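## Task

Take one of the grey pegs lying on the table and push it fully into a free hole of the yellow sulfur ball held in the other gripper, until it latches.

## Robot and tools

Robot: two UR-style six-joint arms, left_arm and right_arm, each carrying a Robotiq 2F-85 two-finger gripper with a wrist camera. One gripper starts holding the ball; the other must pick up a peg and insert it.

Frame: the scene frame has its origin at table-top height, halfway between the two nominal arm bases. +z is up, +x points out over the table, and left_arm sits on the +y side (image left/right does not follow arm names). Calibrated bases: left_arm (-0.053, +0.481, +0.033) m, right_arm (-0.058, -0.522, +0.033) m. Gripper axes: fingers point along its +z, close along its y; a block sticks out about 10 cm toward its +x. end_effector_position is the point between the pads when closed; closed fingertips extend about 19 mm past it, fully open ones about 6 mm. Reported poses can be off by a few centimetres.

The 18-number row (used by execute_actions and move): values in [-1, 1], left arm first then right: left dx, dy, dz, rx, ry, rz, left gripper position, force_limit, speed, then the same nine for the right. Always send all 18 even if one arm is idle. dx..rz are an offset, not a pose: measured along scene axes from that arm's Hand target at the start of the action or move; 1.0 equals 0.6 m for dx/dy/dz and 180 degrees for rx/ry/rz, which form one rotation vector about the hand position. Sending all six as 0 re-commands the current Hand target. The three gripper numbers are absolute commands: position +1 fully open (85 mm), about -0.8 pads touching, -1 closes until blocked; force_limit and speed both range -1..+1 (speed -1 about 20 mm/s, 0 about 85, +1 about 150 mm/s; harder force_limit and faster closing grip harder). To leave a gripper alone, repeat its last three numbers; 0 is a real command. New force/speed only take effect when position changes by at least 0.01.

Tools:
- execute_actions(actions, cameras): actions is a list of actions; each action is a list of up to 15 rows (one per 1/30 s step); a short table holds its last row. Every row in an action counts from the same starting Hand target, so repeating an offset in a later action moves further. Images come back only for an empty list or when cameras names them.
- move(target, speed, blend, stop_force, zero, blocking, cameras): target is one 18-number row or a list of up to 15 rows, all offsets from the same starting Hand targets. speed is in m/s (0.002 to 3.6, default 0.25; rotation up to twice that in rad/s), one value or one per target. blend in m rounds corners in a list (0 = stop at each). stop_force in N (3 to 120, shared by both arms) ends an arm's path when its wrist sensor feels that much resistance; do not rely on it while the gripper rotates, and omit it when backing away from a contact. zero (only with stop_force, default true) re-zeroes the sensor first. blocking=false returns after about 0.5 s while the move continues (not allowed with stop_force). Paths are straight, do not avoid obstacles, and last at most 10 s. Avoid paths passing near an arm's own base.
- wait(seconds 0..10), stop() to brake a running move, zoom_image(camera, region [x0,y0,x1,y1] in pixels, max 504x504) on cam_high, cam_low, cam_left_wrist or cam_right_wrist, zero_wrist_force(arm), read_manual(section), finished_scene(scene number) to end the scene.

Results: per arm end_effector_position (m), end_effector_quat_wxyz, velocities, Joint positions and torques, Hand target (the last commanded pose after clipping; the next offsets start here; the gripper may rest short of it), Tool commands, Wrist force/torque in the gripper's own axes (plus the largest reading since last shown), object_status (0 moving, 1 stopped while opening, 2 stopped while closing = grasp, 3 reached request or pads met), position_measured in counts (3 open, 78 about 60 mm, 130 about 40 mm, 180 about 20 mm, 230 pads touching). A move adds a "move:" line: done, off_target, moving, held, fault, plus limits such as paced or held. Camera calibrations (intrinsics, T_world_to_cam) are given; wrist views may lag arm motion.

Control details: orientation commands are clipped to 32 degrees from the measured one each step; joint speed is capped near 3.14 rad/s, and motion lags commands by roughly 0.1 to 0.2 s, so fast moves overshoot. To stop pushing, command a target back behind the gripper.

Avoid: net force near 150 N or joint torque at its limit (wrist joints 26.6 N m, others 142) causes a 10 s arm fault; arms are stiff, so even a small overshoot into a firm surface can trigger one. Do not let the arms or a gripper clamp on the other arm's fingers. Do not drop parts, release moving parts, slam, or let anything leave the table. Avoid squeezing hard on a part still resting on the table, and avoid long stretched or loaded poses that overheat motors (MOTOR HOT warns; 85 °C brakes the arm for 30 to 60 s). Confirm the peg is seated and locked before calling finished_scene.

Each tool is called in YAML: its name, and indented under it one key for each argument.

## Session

execute_actions:
  actions: []

zoom_image:
  camera: "cam_high"
  region: [540, 100, 700, 230]

zoom_image:
  camera: "cam_left_wrist"
  region: [420, 200, 540, 340]

zoom_image:
  camera: "cam_right_wrist"
  region: [420, 200, 540, 340]

Scene clock: 0.00 s.
left_arm: end_effector_position=(+0.3655, +0.0223, +0.1890) position_measured=175 object_status=3 end_effector_quat_wxyz=(+0.454, +0.545, -0.518, +0.478) | right_arm: end_effector_position=(+0.3713, -0.5195, +0.2361) position_measured=3 object_status=3 end_effector_quat_wxyz=(+0.000, -0.003, +1.000, +0.000)
Joint positions: left_arm=[-0.765 -0.792 2.059 -4.232 -2.318 -3.02] | right_arm=[3.458 -1.419 -2.042 -1.252 1.571 0.316]
Joint velocities: within noise
Joint torques (N m): no reading
Wrist force (N): no reading
Wrist torque (N m): no reading
Wrist force, peak (N): no reading
Hand target: left_arm +0.3655, +0.0223, +0.1890; +0.454, +0.545, -0.518, +0.478 | right_arm +0.3713, -0.5195, +0.2361; +0.000, -0.003, +1.000, +0.000
Tool commands: left_gripper/position=-0.396078 left_gripper/force_limit=+1.0 left_gripper/speed=-1.0 right_gripper/position=+1.0 right_gripper/force_limit=+1.0 right_gripper/speed=+1.0
camera_calibration:
cam_left_wrist: T_world_to_cam=[[-0.999593, -0.0277691, -0.00646188, 0.371823], [-0.00751667, 0.475303, -0.87979, 0.172511], [0.0275023, -0.879384, -0.475318, 0.228493], [0, 0, 0, 1]] pos_world=[0.366685, 0.129263, 0.262783]

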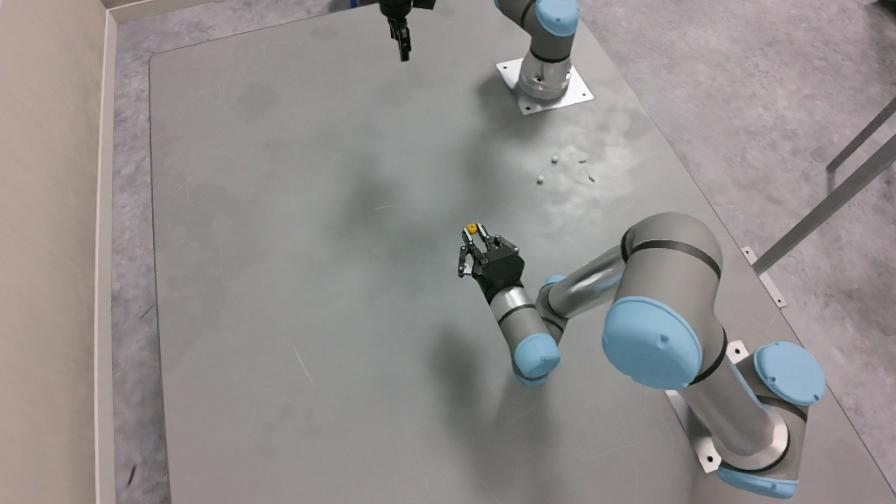

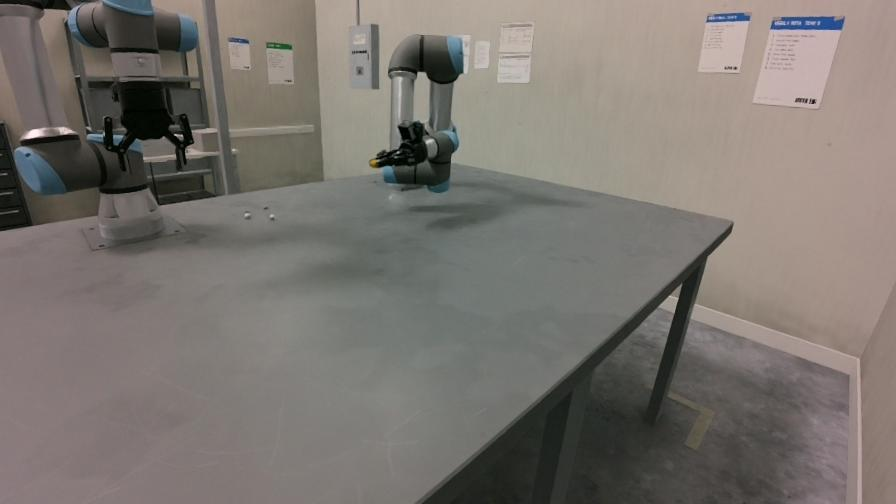

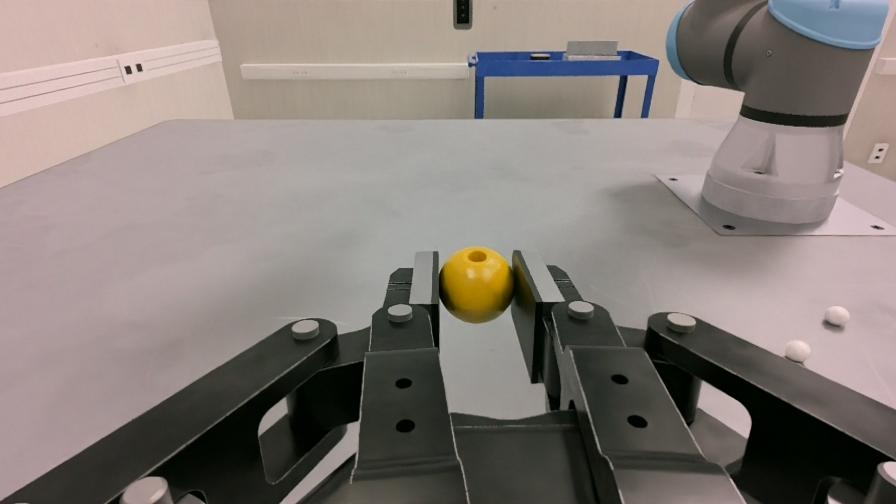

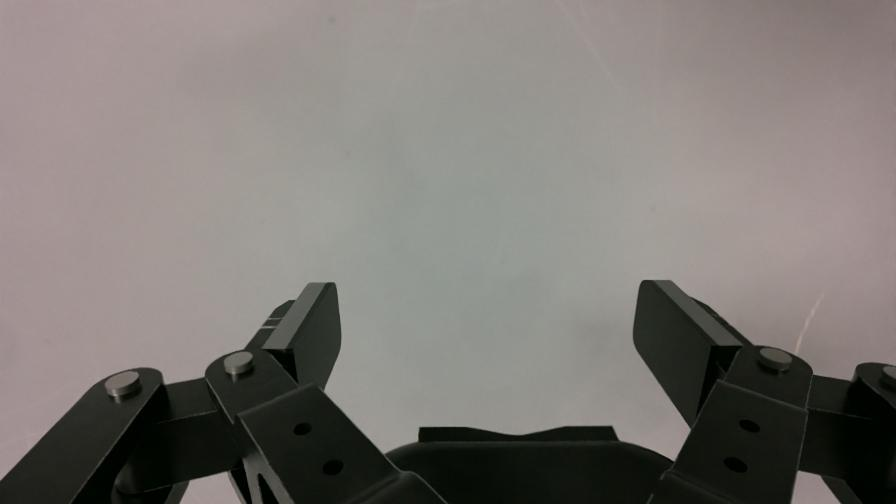

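Scaled by 3.150.

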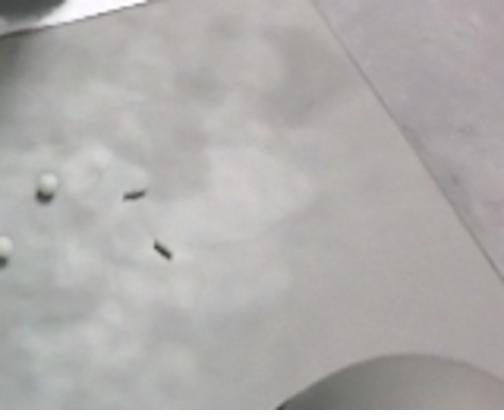

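Scaled by 3.600.

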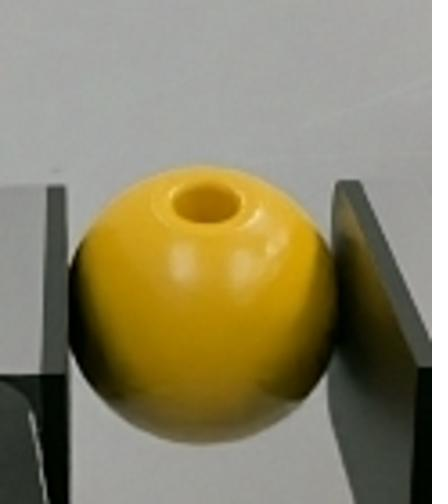

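Scaled by 3.600.

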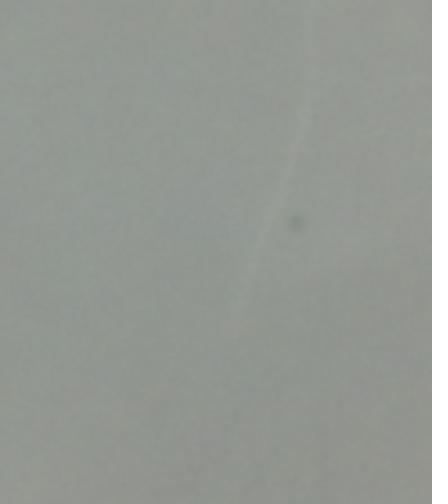

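move:
  target: [0,0,0,0,0,0,-1,1,-1, 0,0,0,0,0,0,-0.38,1,1]

move:
  target: [0,0,0,0,0,0,-1,1,-1, -0.659,0.606,-0.143,0,0,0.655,-0.38,1,1]
  speed: 0.3
  cameras: ["cam_right_wrist","cam_high"]

Scene clock: 24.57 s.
left_arm: end_effector_position=(+0.3655, +0.0223, +0.1890) position_measured=181 object_status=2 end_effector_quat_wxyz=(+0.454, +0.545, -0.518, +0.478) | right_arm: end_effector_position=(+0.3713, -0.5195, +0.2361) position_measured=177 object_status=0 end_effector_quat_wxyz=(+0.000, -0.003, +1.000, +0.000)
Joint positions: left_arm=[-0.765 -0.792 2.059 -4.232 -2.318 -3.02] | right_arm=[3.458 -1.419 -2.042 -1.252 1.571 0.316]
Joint torques (N m): left_arm=[-1.53 -35.53 -8.05 -1.13 -0.57 0.1] | right_arm=[0.02 17.97 25.78 2.97 0.12 0.1]
Wrist force (N): left_arm=[-0.1 -0.1 0.0] | right_arm=[-0.2 0.3 -0.2]
Wrist torque (N m): left_arm=[-0.01 0.03 0.00] | right_arm=[0.04 0.03 0.00]
Wrist force, peak (N): left_arm=[0.5 -0.1 0.4] | right_arm=[0.0 0.5 -0.3]
Hand target: left_arm +0.3655, +0.0223, +0.1890; +0.454, +0.545, -0.518, +0.478 | right_arm +0.3713, -0.5195, +0.2361; +0.000, -0.003, +1.000, +0.000
Off the commanded pose: left_arm 0.000 m, 0 deg | right_arm 0.000 m, 0 deg.
move: done

Scene clock: 28.63 s.
left_arm: end_effector_position=(+0.3655, +0.0223, +0.1890) position_measured=181 object_status=2 end_effector_quat_wxyz=(+0.454, +0.545, -0.518, +0.478) | right_arm: end_effector_position=(-0.0241, -0.1560, +0.1503) position_measured=177 object_status=3 end_effector_quat_wxyz=(+0.000, +0.858, -0.513, +0.000)
Joint positions: left_arm=[-0.765 -0.792 2.059 -4.232 -2.318 -3.02] | right_arm=[4.987 -1.351 -2.336 -1.025 1.571 -0.213]
Joint torques (N m): left_arm=[-3.75 -33.28 -7.46 -1.1 -0.85 0.55] | right_arm=[8.68 5.28 34.19 4.64 1.63 -2.27]
Wrist force (N): left_arm=[0.2 -0.1 -0.1] | right_arm=[-0.1 0.5 -0.1]
Wrist torque (N m): left_arm=[-0.01 -0.01 0.00] | right_arm=[0.08 0.01 0.03]
Wrist force, peak (N): left_arm=[0.4 -0.3 0.0] | right_arm=[-1.2 1.0 -0.3]
Hand target: left_arm +0.3655, +0.0223, +0.1890; +0.454, +0.545, -0.518, +0.478 | right_arm -0.0241, -0.1559, +0.1503; +0.000, +0.858, -0.513, +0.000
Off the commanded pose: left_arm 0.000 m, 0 deg | right_arm 0.000 m, 0 deg.
move: done
camera_calibration:
cam_right_wrist: T_world_to_cam=[[-0.886079, -0.463368, 0.0123876, -0.0894476], [-0.433188, 0.837286, 0.333618, 0.0971399], [-0.16496, 0.290246, -0.942627, 0.304758], [0, 0, 0, 1]] pos_world=[0.0130951, -0.211236, 0.255973]
Images, in order (width x height): cam_high 896x504, cam_right_wrist 896x504.

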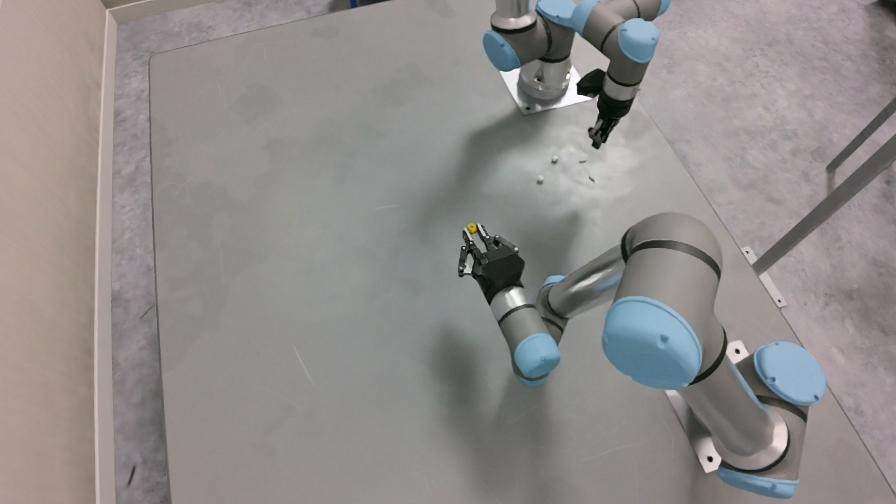

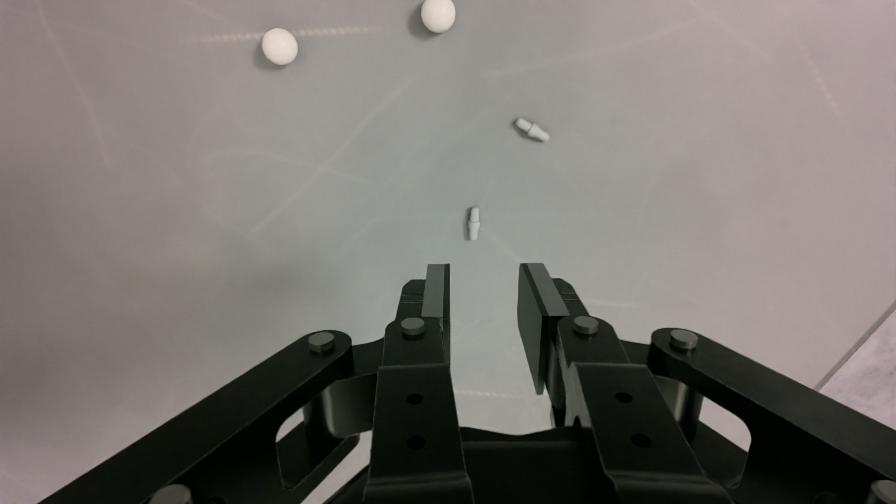

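move:
  target: [0,0,0,0,0,0,-1,1,-1, -0.0098,-0.0008,-0.1755,0,0,-0.022,-0.38,1,1]
  speed: 0.15
  cameras: ["cam_right_wrist"]

zoom_image:
  camera: "cam_right_wrist"
  region: [420, 220, 560, 360]

Scene clock: 44.83 s.
left_arm: end_effector_position=(+0.3655, +0.0223, +0.1890) position_measured=181 object_status=2 end_effector_quat_wxyz=(+0.454, +0.545, -0.518, +0.478) | right_arm: end_effector_position=(-0.0300, -0.1564, +0.0450) position_measured=177 object_status=3 end_effector_quat_wxyz=(+0.000, +0.840, -0.543, +0.000)
Joint positions: left_arm=[-0.765 -0.792 2.059 -4.232 -2.318 -3.02] | right_arm=[5.004 -1.602 -2.489 -0.622 1.571 -0.127]
Joint torques (N m): left_arm=[-3.04 -33.54 -7.16 -1.06 -0.82 0.7] | right_arm=[-8.32 9.86 8.01 4.29 -1.26 2.36]
Wrist force (N): left_arm=[-0.1 -0.2 0.2] | right_arm=[-0.1 0.3 -0.2]
Wrist torque (N m): left_arm=[-0.02 0.02 0.00] | right_arm=[0.06 0.02 -0.17]
Wrist force, peak (N): left_arm=[0.3 -0.3 0.0] | right_arm=[-0.3 0.1 -1.5]
Hand target: left_arm +0.3655, +0.0223, +0.1890; +0.454, +0.545, -0.518, +0.478 | right_arm -0.0300, -0.1564, +0.0450; +0.000, +0.840, -0.543, +0.000
Off the commanded pose: left_arm 0.000 m, 0 deg | right_arm 0.000 m, 0 deg.
move: done
camera_calibration:
cam_right_wrist: T_world_to_cam=[[-0.915837, -0.401357, 0.0124061, -0.0847928], [-0.374596, 0.865085, 0.333625, 0.136253], [-0.144635, 0.300899, -0.942624, 0.206953], [0, 0, 0, 1]] pos_world=[0.003316, -0.214174, 0.150673]
Images, in order (width x height): cam_right_wrist 896x504.

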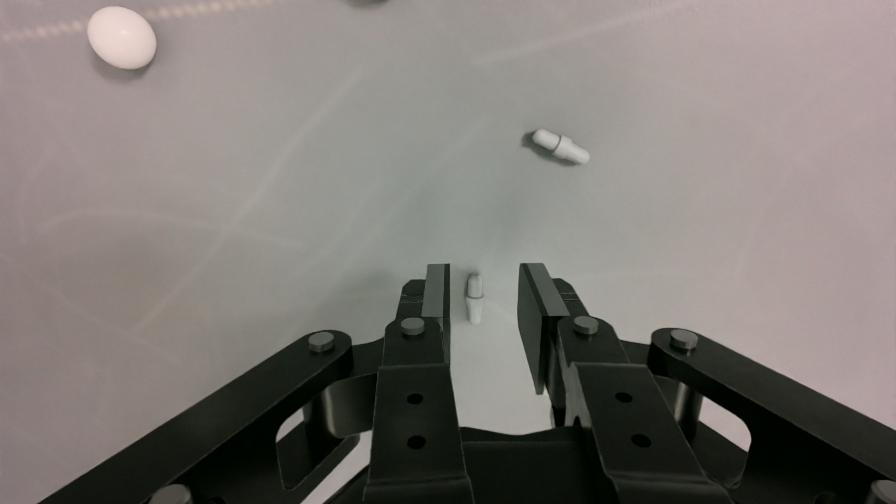

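Scaled by 3.600.

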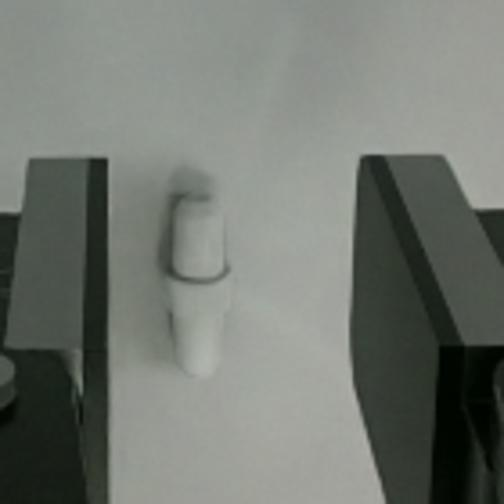

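move:
  target: [0,0,0,0,0,0,-1,1,-1, 0.0016,0.0009,-0.0395,0,0,0,-0.38,1,1]
  speed: 0.08
  cameras: ["cam_right_wrist"]

zoom_image:
  camera: "cam_right_wrist"
  region: [430, 250, 550, 370]

Scene clock: 51.90 s.
left_arm: end_effector_position=(+0.3655, +0.0223, +0.1890) position_measured=181 object_status=2 end_effector_quat_wxyz=(+0.454, +0.545, -0.518, +0.478) | right_arm: end_effector_position=(-0.0290, -0.1559, +0.0213) position_measured=177 object_status=3 end_effector_quat_wxyz=(+0.000, +0.840, -0.543, +0.000)
Joint positions: left_arm=[-0.765 -0.792 2.059 -4.232 -2.318 -3.02] | right_arm=[5 -1.682 -2.509 -0.522 1.571 -0.13]
Joint torques (N m): left_arm=[-4.17 -30.49 -7.36 -1.05 -0.94 0.7] | right_arm=[-9.14 12.66 6.82 4.59 0.18 -2.58]
Wrist force (N): left_arm=[0.1 0.1 0.2] | right_arm=[-0.1 0.2 -0.2]
Wrist torque (N m): left_arm=[0.01 -0.01 0.00] | right_arm=[0.04 0.01 0.03]
Wrist force, peak (N): left_arm=[0.3 0.0 0.5] | right_arm=[-0.2 0.2 -0.8]
Hand target: left_arm +0.3655, +0.0223, +0.1890; +0.454, +0.545, -0.518, +0.478 | right_arm -0.0291, -0.1559, +0.0213; +0.000, +0.840, -0.543, +0.000
Off the commanded pose: left_arm 0.000 m, 0 deg | right_arm 0.000 m, 0 deg.
move: done
camera_calibration:
cam_right_wrist: T_world_to_cam=[[-0.915906, -0.401204, 0.0123278, -0.0832992], [-0.374468, 0.865123, 0.333671, 0.144016], [-0.144535, 0.300995, -0.942609, 0.184594], [0, 0, 0, 1]] pos_world=[0.00431549, -0.213573, 0.126973]
Images, in order (width x height): cam_right_wrist 896x504.

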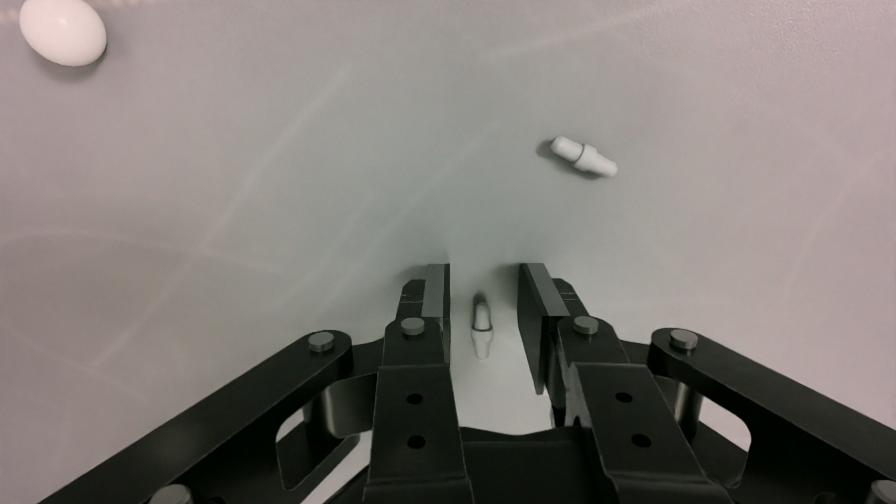

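Scaled by 4.200.

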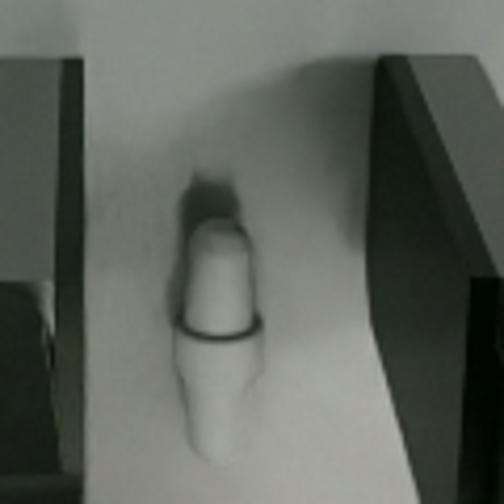

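move:
  target: [0,0,0,0,0,0,-1,1,-1, -0.0003,0.0016,-0.0018,0,0,0,-0.38,1,1]
  speed: 0.03

move:
  target: [0,0,0,0,0,0,-1,1,-1, 0,0,0,0,0,0,-1,0.5,-1]

move:
  target: [0,0,0,0,0,0,-1,1,-1, 0,0,0.13,0,0,0,-1,0.5,-1]
  speed: 0.15
  cameras: ["cam_right_wrist"]

zoom_image:
  camera: "cam_right_wrist"
  region: [430, 250, 550, 370]

Scene clock: 59.47 s.
left_arm: end_effector_position=(+0.3655, +0.0223, +0.1890) position_measured=181 object_status=2 end_effector_quat_wxyz=(+0.454, +0.545, -0.518, +0.478) | right_arm: end_effector_position=(-0.0292, -0.1549, +0.0202) position_measured=177 object_status=3 end_effector_quat_wxyz=(+0.000, +0.840, -0.543, +0.000)
Joint positions: left_arm=[-0.765 -0.792 2.059 -4.232 -2.318 -3.02] | right_arm=[5 -1.687 -2.508 -0.517 1.571 -0.13]
Joint torques (N m): left_arm=[-4.77 -30.79 -6.48 -1.02 -0.94 1.17] | right_arm=[-9.39 11.68 25.38 4.36 1.21 -2.35]
Wrist force (N): left_arm=[0.1 -0.1 0.0] | right_arm=[0.1 0.3 -0.1]
Wrist torque (N m): left_arm=[-0.01 -0.02 0.00] | right_arm=[0.06 -0.02 0.03]
Wrist force, peak (N): left_arm=[0.3 -0.3 0.1] | right_arm=[-0.2 0.5 -0.3]
Hand target: left_arm +0.3655, +0.0223, +0.1890; +0.454, +0.545, -0.518, +0.478 | right_arm -0.0292, -0.1549, +0.0202; +0.000, +0.840, -0.543, +0.000
Off the commanded pose: left_arm 0.000 m, 0 deg | right_arm 0.000 m, 0 deg.
move: done

Scene clock: 60.97 s.
left_arm: end_effector_position=(+0.3655, +0.0223, +0.1890) position_measured=181 object_status=2 end_effector_quat_wxyz=(+0.454, +0.545, -0.518, +0.478) | right_arm: end_effector_position=(-0.0292, -0.1549, +0.0202) position_measured=226 object_status=0 end_effector_quat_wxyz=(+0.000, +0.840, -0.543, +0.000)
Joint positions: left_arm=[-0.765 -0.792 2.059 -4.232 -2.318 -3.02] | right_arm=[5 -1.687 -2.508 -0.517 1.571 -0.13]
Joint torques (N m): left_arm=[-7.14 -31.24 -5.58 -1.26 -0.98 0.91] | right_arm=[-9.04 11.61 24.29 4.71 1.56 -2.39]
Wrist force (N): left_arm=[0.1 -0.1 0.0] | right_arm=[1.1 0.5 -2.0]
Wrist torque (N m): left_arm=[0.00 0.00 0.00] | right_arm=[0.10 -0.04 0.03]
Wrist force, peak (N): left_arm=[0.4 0.2 0.1] | right_arm=[1.2 0.2 -2.3]
Hand target: left_arm +0.3655, +0.0223, +0.1890; +0.454, +0.545, -0.518, +0.478 | right_arm -0.0292, -0.1549, +0.0202; +0.000, +0.840, -0.543, +0.000
Off the commanded pose: left_arm 0.000 m, 0 deg | right_arm 0.000 m, 0 deg.
move: done

Scene clock: 62.13 s.
left_arm: end_effector_position=(+0.3655, +0.0223, +0.1890) position_measured=181 object_status=2 end_effector_quat_wxyz=(+0.454, +0.545, -0.518, +0.478) | right_arm: end_effector_position=(-0.0292, -0.1549, +0.0981) position_measured=226 object_status=2 end_effector_quat_wxyz=(+0.000, +0.840, -0.543, +0.000)
Joint positions: left_arm=[-0.765 -0.792 2.059 -4.232 -2.318 -3.02] | right_arm=[5 -1.459 -2.418 -0.835 1.571 -0.13]
Joint torques (N m): left_arm=[-6.01 -31.41 -6.19 -0.94 -0.73 0.96] | right_arm=[9.18 21.68 30.09 1.11 -1.12 2.36]
Wrist force (N): left_arm=[-0.1 -0.1 0.0] | right_arm=[-0.1 0.4 -0.3]
Wrist torque (N m): left_arm=[-0.02 0.02 0.00] | right_arm=[0.08 0.01 -0.18]
Wrist force, peak (N): left_arm=[0.3 0.3 -0.1] | right_arm=[1.0 0.2 -2.3]
Hand target: left_arm +0.3655, +0.0223, +0.1890; +0.454, +0.545, -0.518, +0.478 | right_arm -0.0292, -0.1549, +0.0982; +0.000, +0.840, -0.543, +0.000
Off the commanded pose: left_arm 0.000 m, 0 deg | right_arm 0.000 m, 0 deg.
move: done
camera_calibration:
cam_right_wrist: T_world_to_cam=[[-0.915892, -0.401233, 0.0124138, -0.0840924], [-0.374464, 0.865111, 0.333707, 0.117527], [-0.144633, 0.300991, -0.942595, 0.256683], [0, 0, 0, 1]] pos_world=[0.00411492, -0.212673, 0.203773]
Images, in order (width x height): cam_right_wrist 896x504.

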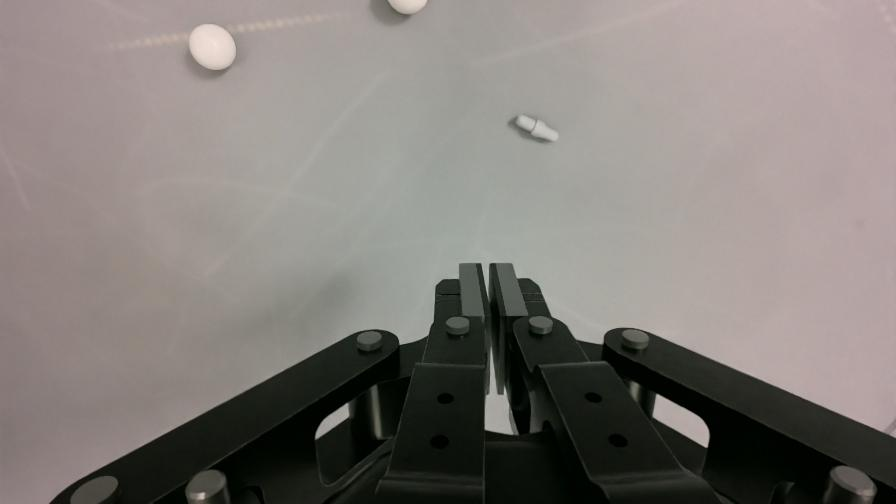

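Scaled by 4.200.

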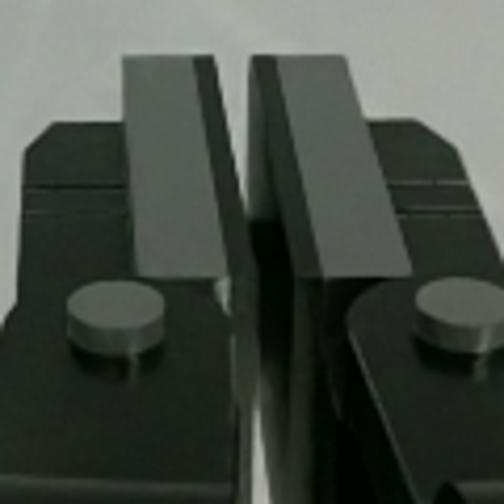

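move:
  target:
    - [0,0,0,0,0,0,-1,1,-1, 0.382,-0.242,0.42,0,0,0.8656,-1,0.5,-1]
    - [0,0,0,0,0,0,-1,1,-1, 0.659,0.0915,0.336,0.1273,-0.5931,0.6649,-1,0.5,-1]
  speed: 0.5
  blend: [0.03,0]
  cameras: ["cam_left_wrist","cam_high","cam_right_wrist"]

Scene clock: 89.57 s.
left_arm: end_effector_position=(+0.3655, +0.0223, +0.1890) position_measured=181 object_status=2 end_effector_quat_wxyz=(+0.454, +0.545, -0.518, +0.478) | right_arm: end_effector_position=(+0.3662, -0.1000, +0.2998) position_measured=226 object_status=2 end_effector_quat_wxyz=(-0.471, +0.527, +0.528, +0.471)
Joint positions: left_arm=[-0.765 -0.792 2.059 -4.232 -2.318 -3.02] | right_arm=[3.807 -2.091 -2.068 0.835 2.462 -3.285]
Joint torques (N m): left_arm=[-8 -30.46 -4.99 -1.17 -0.77 0.88] | right_arm=[8.86 28.23 25.01 3.53 -1.1 2.35]
Wrist force (N): left_arm=[0.1 0.0 0.2] | right_arm=[-1.2 0.2 -2.3]
Wrist torque (N m): left_arm=[0.00 -0.01 0.00] | right_arm=[0.04 0.23 -0.29]
Wrist force, peak (N): left_arm=[0.5 -0.1 -0.1] | right_arm=[-1.3 0.0 -2.4]
Hand target: left_arm +0.3655, +0.0223, +0.1890; +0.454, +0.545, -0.518, +0.478 | right_arm +0.3662, -0.1000, +0.2998; -0.471, +0.527, +0.528, +0.471
Off the commanded pose: left_arm 0.000 m, 0 deg | right_arm 0.000 m, 0 deg.
move: done
camera_calibration:
cam_left_wrist: T_world_to_cam=[[-0.999593, -0.0277691, -0.00646188, 0.371823], [-0.00751667, 0.475303, -0.87979, 0.172511], [0.0275023, -0.879384, -0.475318, 0.228493], [0, 0, 0, 1]] pos_world=[0.366685, 0.129263, 0.262783]
cam_right_wrist: T_world_to_cam=[[0.999882, -0.0130664, -0.00813912, -0.358895], [-0.0130479, -0.438783, -0.898498, 0.257394], [0.00816884, 0.898498, -0.438902, 0.340298], [0, 0, 0, 1]] pos_world=[0.359431, -0.197506, 0.377704]
Images, in order (width x height): cam_high 896x504, cam_left_wrist 896x504, cam_right_wrist 896x504.

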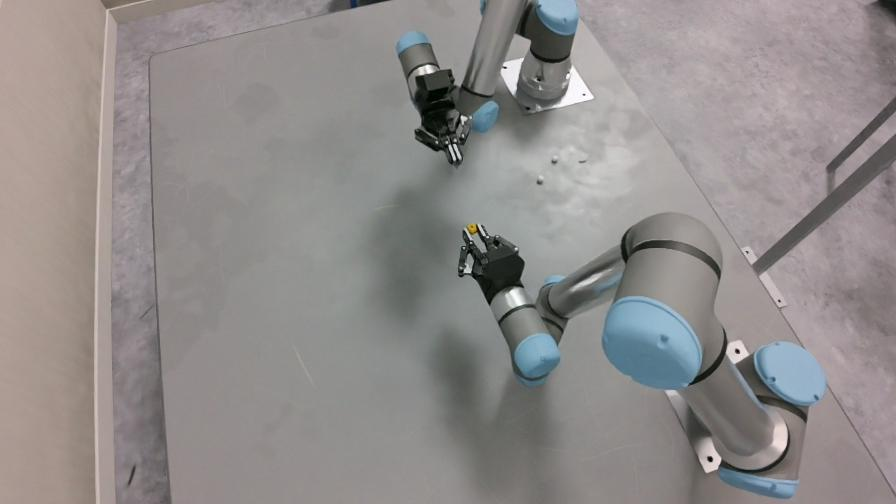

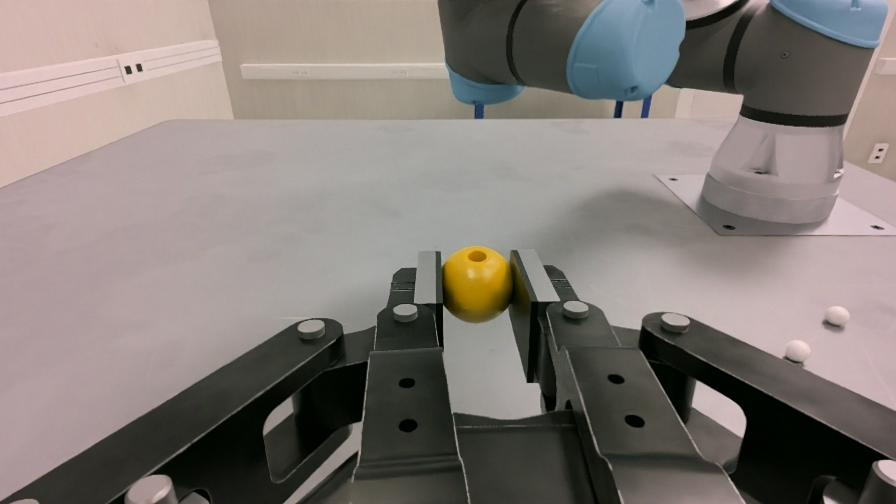

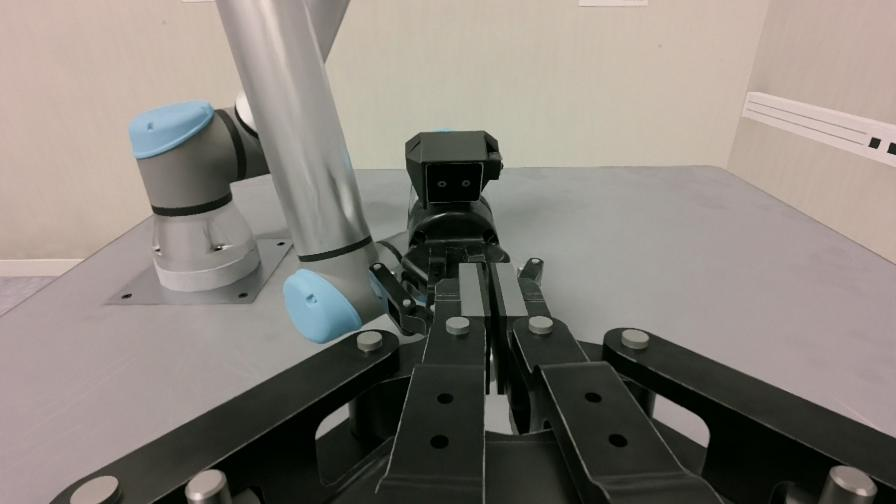

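move:
  target: [0,0,0,0,0,0,-1,1,-1, 0,0.1663,-0.0833,0,0,0,-1,0.5,-1]
  speed: 0.12
  cameras: ["cam_left_wrist"]

zoom_image:
  camera: "cam_left_wrist"
  region: [420, 150, 540, 330]

Scene clock: 94.83 s.
left_arm: end_effector_position=(+0.3655, +0.0223, +0.1890) position_measured=181 object_status=2 end_effector_quat_wxyz=(+0.454, +0.545, -0.518, +0.478) | right_arm: end_effector_position=(+0.3661, -0.0003, +0.2498) position_measured=226 object_status=2 end_effector_quat_wxyz=(-0.471, +0.527, +0.528, +0.471)
Joint positions: left_arm=[-0.765 -0.792 2.059 -4.232 -2.318 -3.02] | right_arm=[3.966 -2.269 -1.926 0.9 2.306 -3.246]
Joint torques (N m): left_arm=[-7.47 -30.49 -4.98 -1.11 -1.06 1.03] | right_arm=[9.09 35.47 23.03 1.23 -0.96 2.26]
Wrist force (N): left_arm=[-0.1 0.2 0.2] | right_arm=[-1.0 0.0 -2.4]
Wrist torque (N m): left_arm=[0.03 0.01 0.00] | right_arm=[0.02 0.19 -0.30]
Wrist force, peak (N): left_arm=[0.4 0.1 0.3] | right_arm=[-0.6 0.0 -3.3]
Hand target: left_arm +0.3655, +0.0223, +0.1890; +0.454, +0.545, -0.518, +0.478 | right_arm +0.3662, -0.0002, +0.2498; -0.471, +0.527, +0.528, +0.471
Off the commanded pose: left_arm 0.000 m, 0 deg | right_arm 0.000 m, 0 deg.
move: done
camera_calibration:
cam_left_wrist: T_world_to_cam=[[-0.999593, -0.0277691, -0.00646188, 0.371823], [-0.00751667, 0.475303, -0.87979, 0.172511], [0.0275023, -0.879384, -0.475318, 0.228493], [0, 0, 0, 1]] pos_world=[0.366685, 0.129263, 0.262783]
Images, in order (width x height): cam_left_wrist 896x504.

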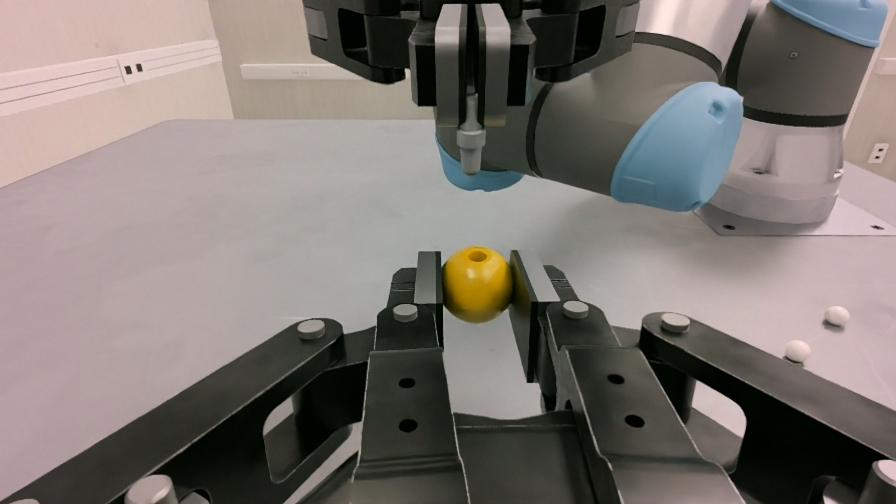

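Scaled by 2.800.

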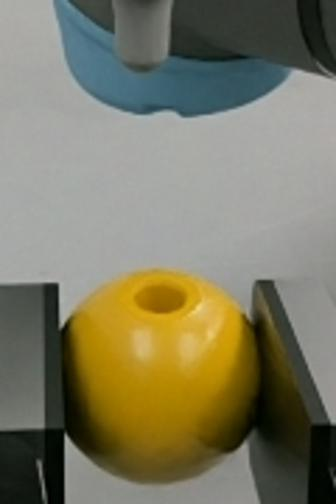

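zoom_image:
  camera: "cam_left_wrist"
  region: [430, 90, 520, 190]

Scaled by 5.040.

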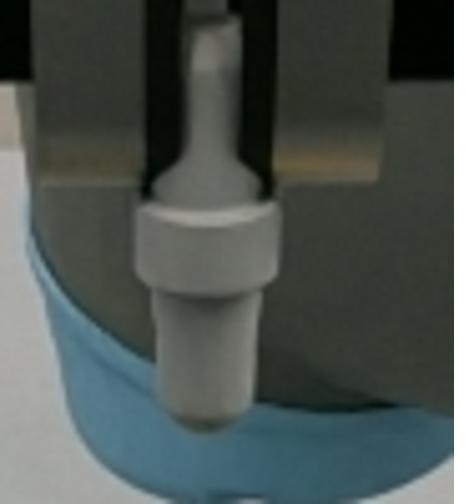

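move:
  target: [0,0,0,0,0,0,-1,1,-1, -0.0035,-0.0023,-0.0198,0,0,0,-1,0.5,-1]
  speed: 0.06
  cameras: ["cam_left_wrist"]

zoom_image:
  camera: "cam_left_wrist"
  region: [426, 190, 526, 330]

zoom_image:
  camera: "cam_left_wrist"
  region: [440, 200, 515, 275]

Scene clock: 111.60 s.
left_arm: end_effector_position=(+0.3655, +0.0223, +0.1890) position_measured=181 object_status=2 end_effector_quat_wxyz=(+0.454, +0.545, -0.518, +0.478) | right_arm: end_effector_position=(+0.3641, -0.0016, +0.2380) position_measured=226 object_status=2 end_effector_quat_wxyz=(-0.471, +0.527, +0.528, +0.471)
Joint positions: left_arm=[-0.765 -0.792 2.059 -4.232 -2.318 -3.02] | right_arm=[3.968 -2.292 -1.932 0.929 2.304 -3.246]
Joint torques (N m): left_arm=[-9.01 -30.68 -3.29 -0.99 -1.16 0.93] | right_arm=[9.67 35.05 4.94 3.9 -0.89 2.35]
Wrist force (N): left_arm=[0.3 -0.2 0.0] | right_arm=[-1.2 0.1 -2.4]
Wrist torque (N m): left_arm=[-0.03 -0.04 0.00] | right_arm=[0.03 0.21 -0.30]
Wrist force, peak (N): left_arm=[0.4 0.3 0.2] | right_arm=[-1.2 0.0 -2.6]
Hand target: left_arm +0.3655, +0.0223, +0.1890; +0.454, +0.545, -0.518, +0.478 | right_arm +0.3641, -0.0016, +0.2379; -0.471, +0.527, +0.528, +0.471
Off the commanded pose: left_arm 0.000 m, 0 deg | right_arm 0.000 m, 0 deg.
move: done
camera_calibration:
cam_left_wrist: T_world_to_cam=[[-0.999593, -0.0277691, -0.00646188, 0.371823], [-0.00751667, 0.475303, -0.87979, 0.172511], [0.0275023, -0.879384, -0.475318, 0.228493], [0, 0, 0, 1]] pos_world=[0.366685, 0.129263, 0.262783]
Images, in order (width x height): cam_left_wrist 896x504.

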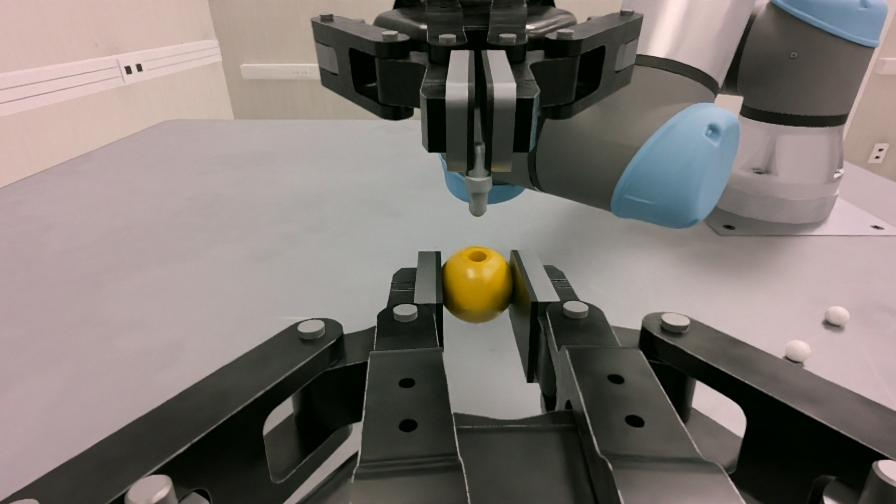

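Scaled by 3.600.

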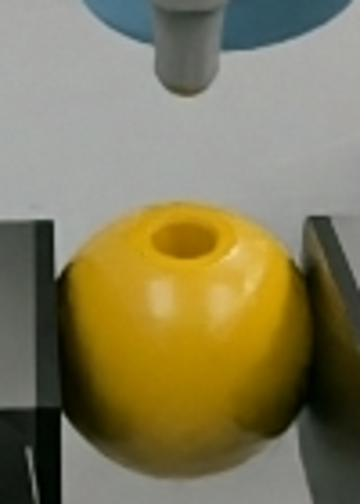

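Scaled by 6.720.

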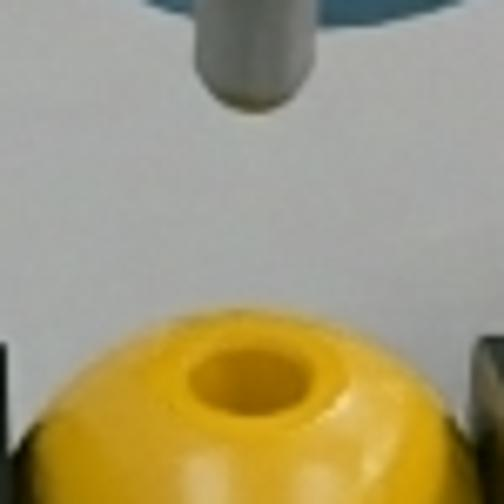

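move:
  target: [0,0,0,0,0,0,-1,1,-1, 0,0.0040,-0.0083,0,0,0,-1,0.5,-1]
  speed: 0.02
  cameras: ["cam_left_wrist"]

zoom_image:
  camera: "cam_left_wrist"
  region: [430, 190, 530, 300]

Scene clock: 139.93 s.
left_arm: end_effector_position=(+0.3655, +0.0223, +0.1890) position_measured=181 object_status=2 end_effector_quat_wxyz=(+0.454, +0.545, -0.518, +0.478) | right_arm: end_effector_position=(+0.3641, +0.0008, +0.2330) position_measured=226 object_status=2 end_effector_quat_wxyz=(-0.471, +0.527, +0.528, +0.471)
Joint positions: left_arm=[-0.765 -0.792 2.059 -4.232 -2.318 -3.02] | right_arm=[3.971 -2.305 -1.927 0.937 2.301 -3.245]
Joint torques (N m): left_arm=[-9.92 -31.05 -4.96 -1.06 -1.17 0.94] | right_arm=[8.16 33.31 21.37 3.55 -0.98 2.36]
Wrist force (N): left_arm=[0.3 0.1 0.2] | right_arm=[-0.9 0.0 -2.2]
Wrist torque (N m): left_arm=[0.02 -0.04 0.01] | right_arm=[0.00 0.18 -0.30]
Wrist force, peak (N): left_arm=[0.4 0.2 0.1] | right_arm=[-1.3 0.2 -2.5]
Hand target: left_arm +0.3655, +0.0223, +0.1890; +0.454, +0.545, -0.518, +0.478 | right_arm +0.3641, +0.0008, +0.2329; -0.471, +0.527, +0.528, +0.471
Off the commanded pose: left_arm 0.000 m, 0 deg | right_arm 0.000 m, 0 deg.
move: done
camera_calibration:
cam_left_wrist: T_world_to_cam=[[-0.999593, -0.0277691, -0.00646188, 0.371823], [-0.00751667, 0.475303, -0.87979, 0.172511], [0.0275023, -0.879384, -0.475318, 0.228493], [0, 0, 0, 1]] pos_world=[0.366685, 0.129263, 0.262783]
Images, in order (width x height): cam_left_wrist 896x504.

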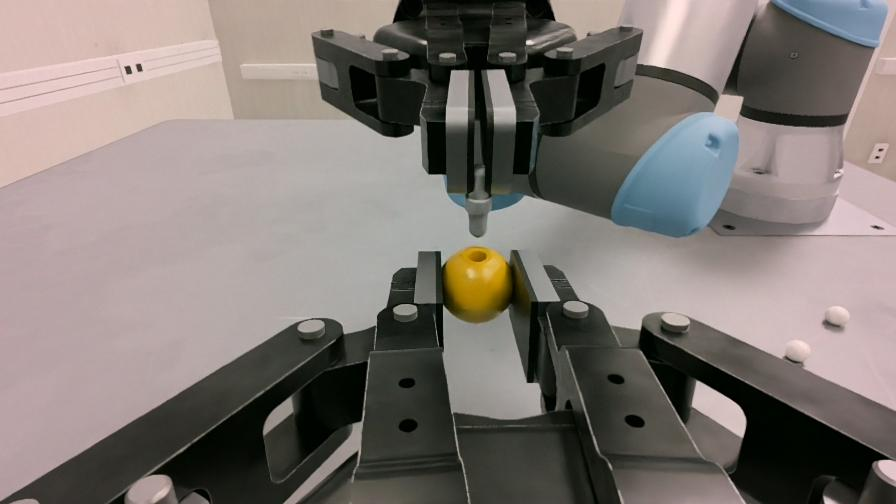

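Scaled by 4.582.

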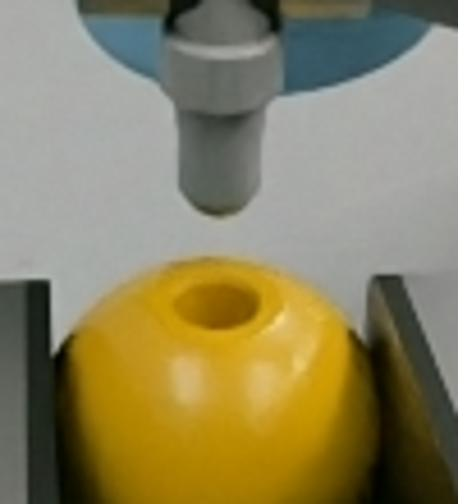

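move:
  target:
    - [0,0,0,0,0,0,-1,1,-1, 0,0.0025,-0.001,0,0,0,-1,0.5,-1]
    - [0,0,0,0,0,0,-1,1,-1, 0,0.00145,-0.0100,0,0,0,-1,0.5,-1]
  speed: 0.004
  stop_force: 5
  cameras: ["cam_left_wrist"]

zoom_image:
  camera: "cam_left_wrist"
  region: [430, 190, 530, 300]

Scene clock: 149.80 s.
left_arm: end_effector_position=(+0.3655, +0.0223, +0.1890) position_measured=181 object_status=2 end_effector_quat_wxyz=(+0.454, +0.545, -0.518, +0.478) | right_arm: end_effector_position=(+0.3641, +0.0017, +0.2269) position_measured=226 object_status=2 end_effector_quat_wxyz=(-0.471, +0.527, +0.528, +0.471)
Joint positions: left_arm=[-0.765 -0.792 2.059 -4.232 -2.318 -3.02] | right_arm=[3.972 -2.319 -1.924 0.948 2.3 -3.245]
Joint torques (N m): left_arm=[-10 -30.05 -2.32 -1.04 -0.99 1.14] | right_arm=[-9.62 35.49 22.13 4.03 2.08 -2.26]
Wrist force (N): left_arm=[0.2 0.0 -0.1] | right_arm=[-1.0 0.1 -2.5]
Wrist torque (N m): left_arm=[0.00 -0.02 0.00] | right_arm=[0.03 0.18 -0.30]
Wrist force, peak (N): left_arm=[0.4 -0.3 -0.1] | right_arm=[-1.1 0.2 -2.7]
Hand target: left_arm +0.3655, +0.0223, +0.1890; +0.454, +0.545, -0.518, +0.478 | right_arm +0.3641, +0.0017, +0.2269; -0.471, +0.527, +0.528, +0.471
Off the commanded pose: left_arm 0.000 m, 0 deg | right_arm 0.000 m, 0 deg.
move: done
camera_calibration:
cam_left_wrist: T_world_to_cam=[[-0.999593, -0.0277691, -0.00646188, 0.371823], [-0.00751667, 0.475303, -0.87979, 0.172511], [0.0275023, -0.879384, -0.475318, 0.228493], [0, 0, 0, 1]] pos_world=[0.366685, 0.129263, 0.262783]
Images, in order (width x height): cam_left_wrist 896x504.

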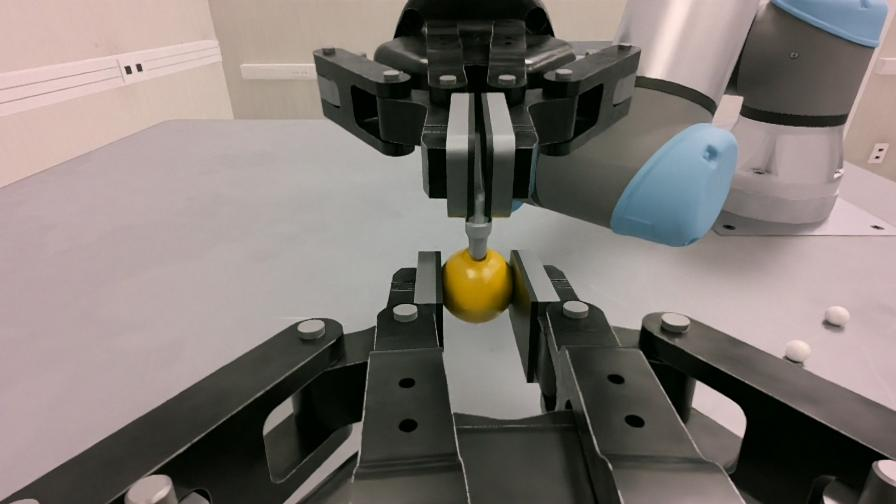

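Scaled by 4.582.

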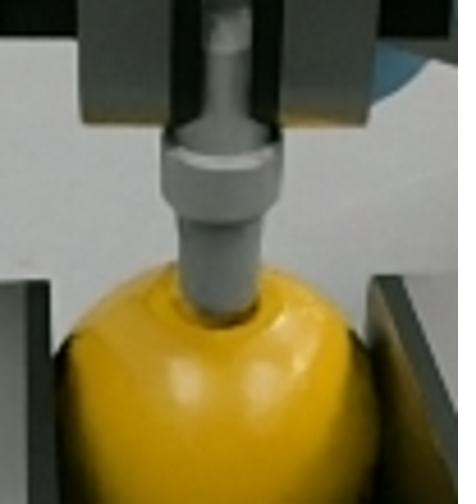

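move:
  target: [0,0,0,0,0,0,-1,1,-1, 0,-0.00057,-0.0050,0,0,0,-1,0.5,-1]
  speed: 0.004
  stop_force: 5
  cameras: ["cam_left_wrist"]

zoom_image:
  camera: "cam_left_wrist"
  region: [430, 190, 530, 300]

Scene clock: 155.47 s.
left_arm: end_effector_position=(+0.3655, +0.0223, +0.1890) position_measured=181 object_status=2 end_effector_quat_wxyz=(+0.454, +0.545, -0.518, +0.478) | right_arm: end_effector_position=(+0.3641, +0.0013, +0.2239) position_measured=226 object_status=2 end_effector_quat_wxyz=(-0.471, +0.527, +0.528, +0.471)
Joint positions: left_arm=[-0.765 -0.792 2.059 -4.232 -2.318 -3.02] | right_arm=[3.972 -2.326 -1.924 0.954 2.3 -3.245]
Joint torques (N m): left_arm=[-11.23 -30.54 -2.92 -1.2 -1.2 0.89] | right_arm=[-8.76 35.37 23.15 3.92 1.71 -2.25]
Wrist force (N): left_arm=[0.0 -0.1 -0.1] | right_arm=[-1.3 0.1 -2.3]
Wrist torque (N m): left_arm=[-0.02 0.01 0.00] | right_arm=[0.02 0.23 -0.27]
Wrist force, peak (N): left_arm=[0.5 0.0 -0.2] | right_arm=[-1.3 0.3 -2.6]
Hand target: left_arm +0.3655, +0.0223, +0.1890; +0.454, +0.545, -0.518, +0.478 | right_arm +0.3641, +0.0013, +0.2239; -0.471, +0.527, +0.528, +0.471
Off the commanded pose: left_arm 0.000 m, 0 deg | right_arm 0.000 m, 0 deg.
move: done
camera_calibration:
cam_left_wrist: T_world_to_cam=[[-0.999593, -0.0277691, -0.00646188, 0.371823], [-0.00751667, 0.475303, -0.87979, 0.172511], [0.0275023, -0.879384, -0.475318, 0.228493], [0, 0, 0, 1]] pos_world=[0.366685, 0.129263, 0.262783]
Images, in order (width x height): cam_left_wrist 896x504.

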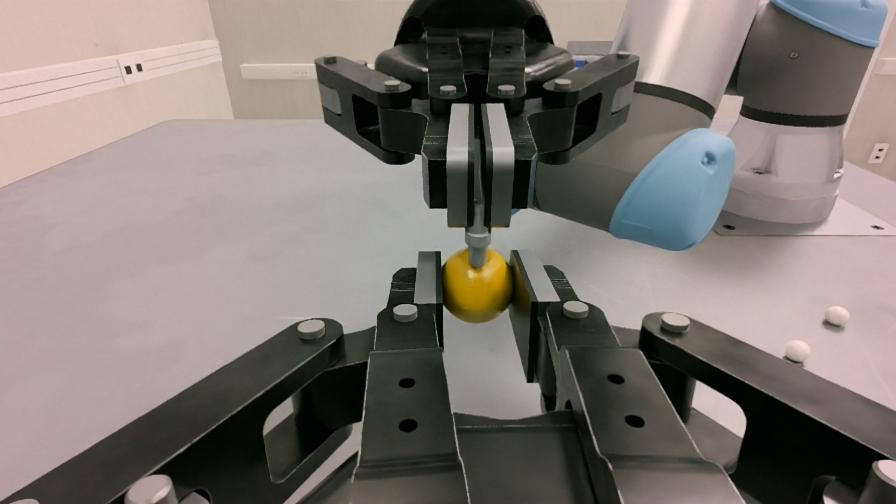

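Scaled by 4.582.

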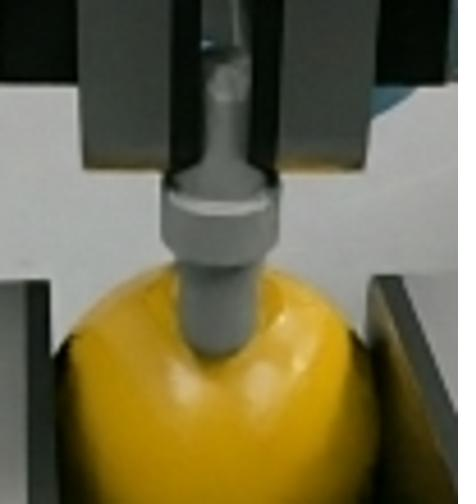

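move:
  target:
    - [0,0,0,0,0,0,-1,1,-1, 0,0.0006,0.0050,0,0,0,-1,0.5,-1]
    - [0,0,0,0,0,0,-1,1,-1, 0,-0.0068,0.00583,0,0,0,-1,0.5,-1]
  speed: 0.01
  cameras: ["cam_left_wrist"]

zoom_image:
  camera: "cam_left_wrist"
  region: [430, 190, 530, 300]

Scene clock: 163.53 s.
left_arm: end_effector_position=(+0.3655, +0.0223, +0.1890) position_measured=181 object_status=2 end_effector_quat_wxyz=(+0.454, +0.545, -0.518, +0.478) | right_arm: end_effector_position=(+0.3641, -0.0027, +0.2274) position_measured=226 object_status=2 end_effector_quat_wxyz=(-0.471, +0.527, +0.528, +0.471)
Joint positions: left_arm=[-0.765 -0.792 2.059 -4.232 -2.318 -3.02] | right_arm=[3.966 -2.315 -1.931 0.951 2.306 -3.246]
Joint torques (N m): left_arm=[-12.57 -31.01 -3.59 -0.96 -1.35 0.71] | right_arm=[-7.24 48.22 5.05 3.98 1.8 -2.43]
Wrist force (N): left_arm=[0.2 0.0 0.0] | right_arm=[-1.1 0.0 -2.1]
Wrist torque (N m): left_arm=[0.00 -0.02 0.00] | right_arm=[0.01 0.21 -0.09]
Wrist force, peak (N): left_arm=[0.5 0.0 0.2] | right_arm=[-1.2 0.0 -2.6]
Hand target: left_arm +0.3655, +0.0223, +0.1890; +0.454, +0.545, -0.518, +0.478 | right_arm +0.3641, -0.0028, +0.2274; -0.471, +0.527, +0.528, +0.471
Off the commanded pose: left_arm 0.000 m, 0 deg | right_arm 0.000 m, 0 deg.
move: done
camera_calibration:
cam_left_wrist: T_world_to_cam=[[-0.999593, -0.0277691, -0.00646188, 0.371823], [-0.00751667, 0.475303, -0.87979, 0.172511], [0.0275023, -0.879384, -0.475318, 0.228493], [0, 0, 0, 1]] pos_world=[0.366685, 0.129263, 0.262783]
Images, in order (width x height): cam_left_wrist 896x504.

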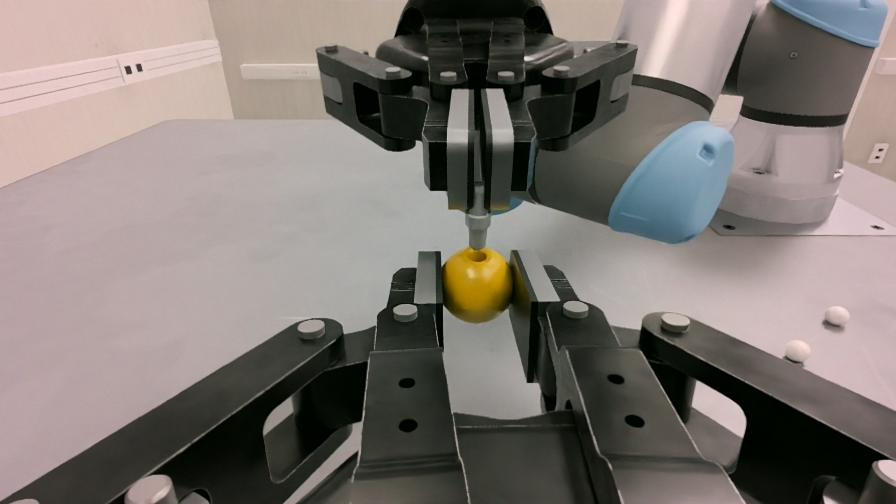

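Scaled by 4.582.

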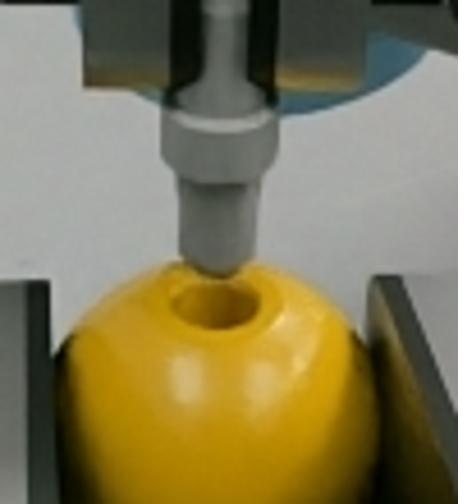

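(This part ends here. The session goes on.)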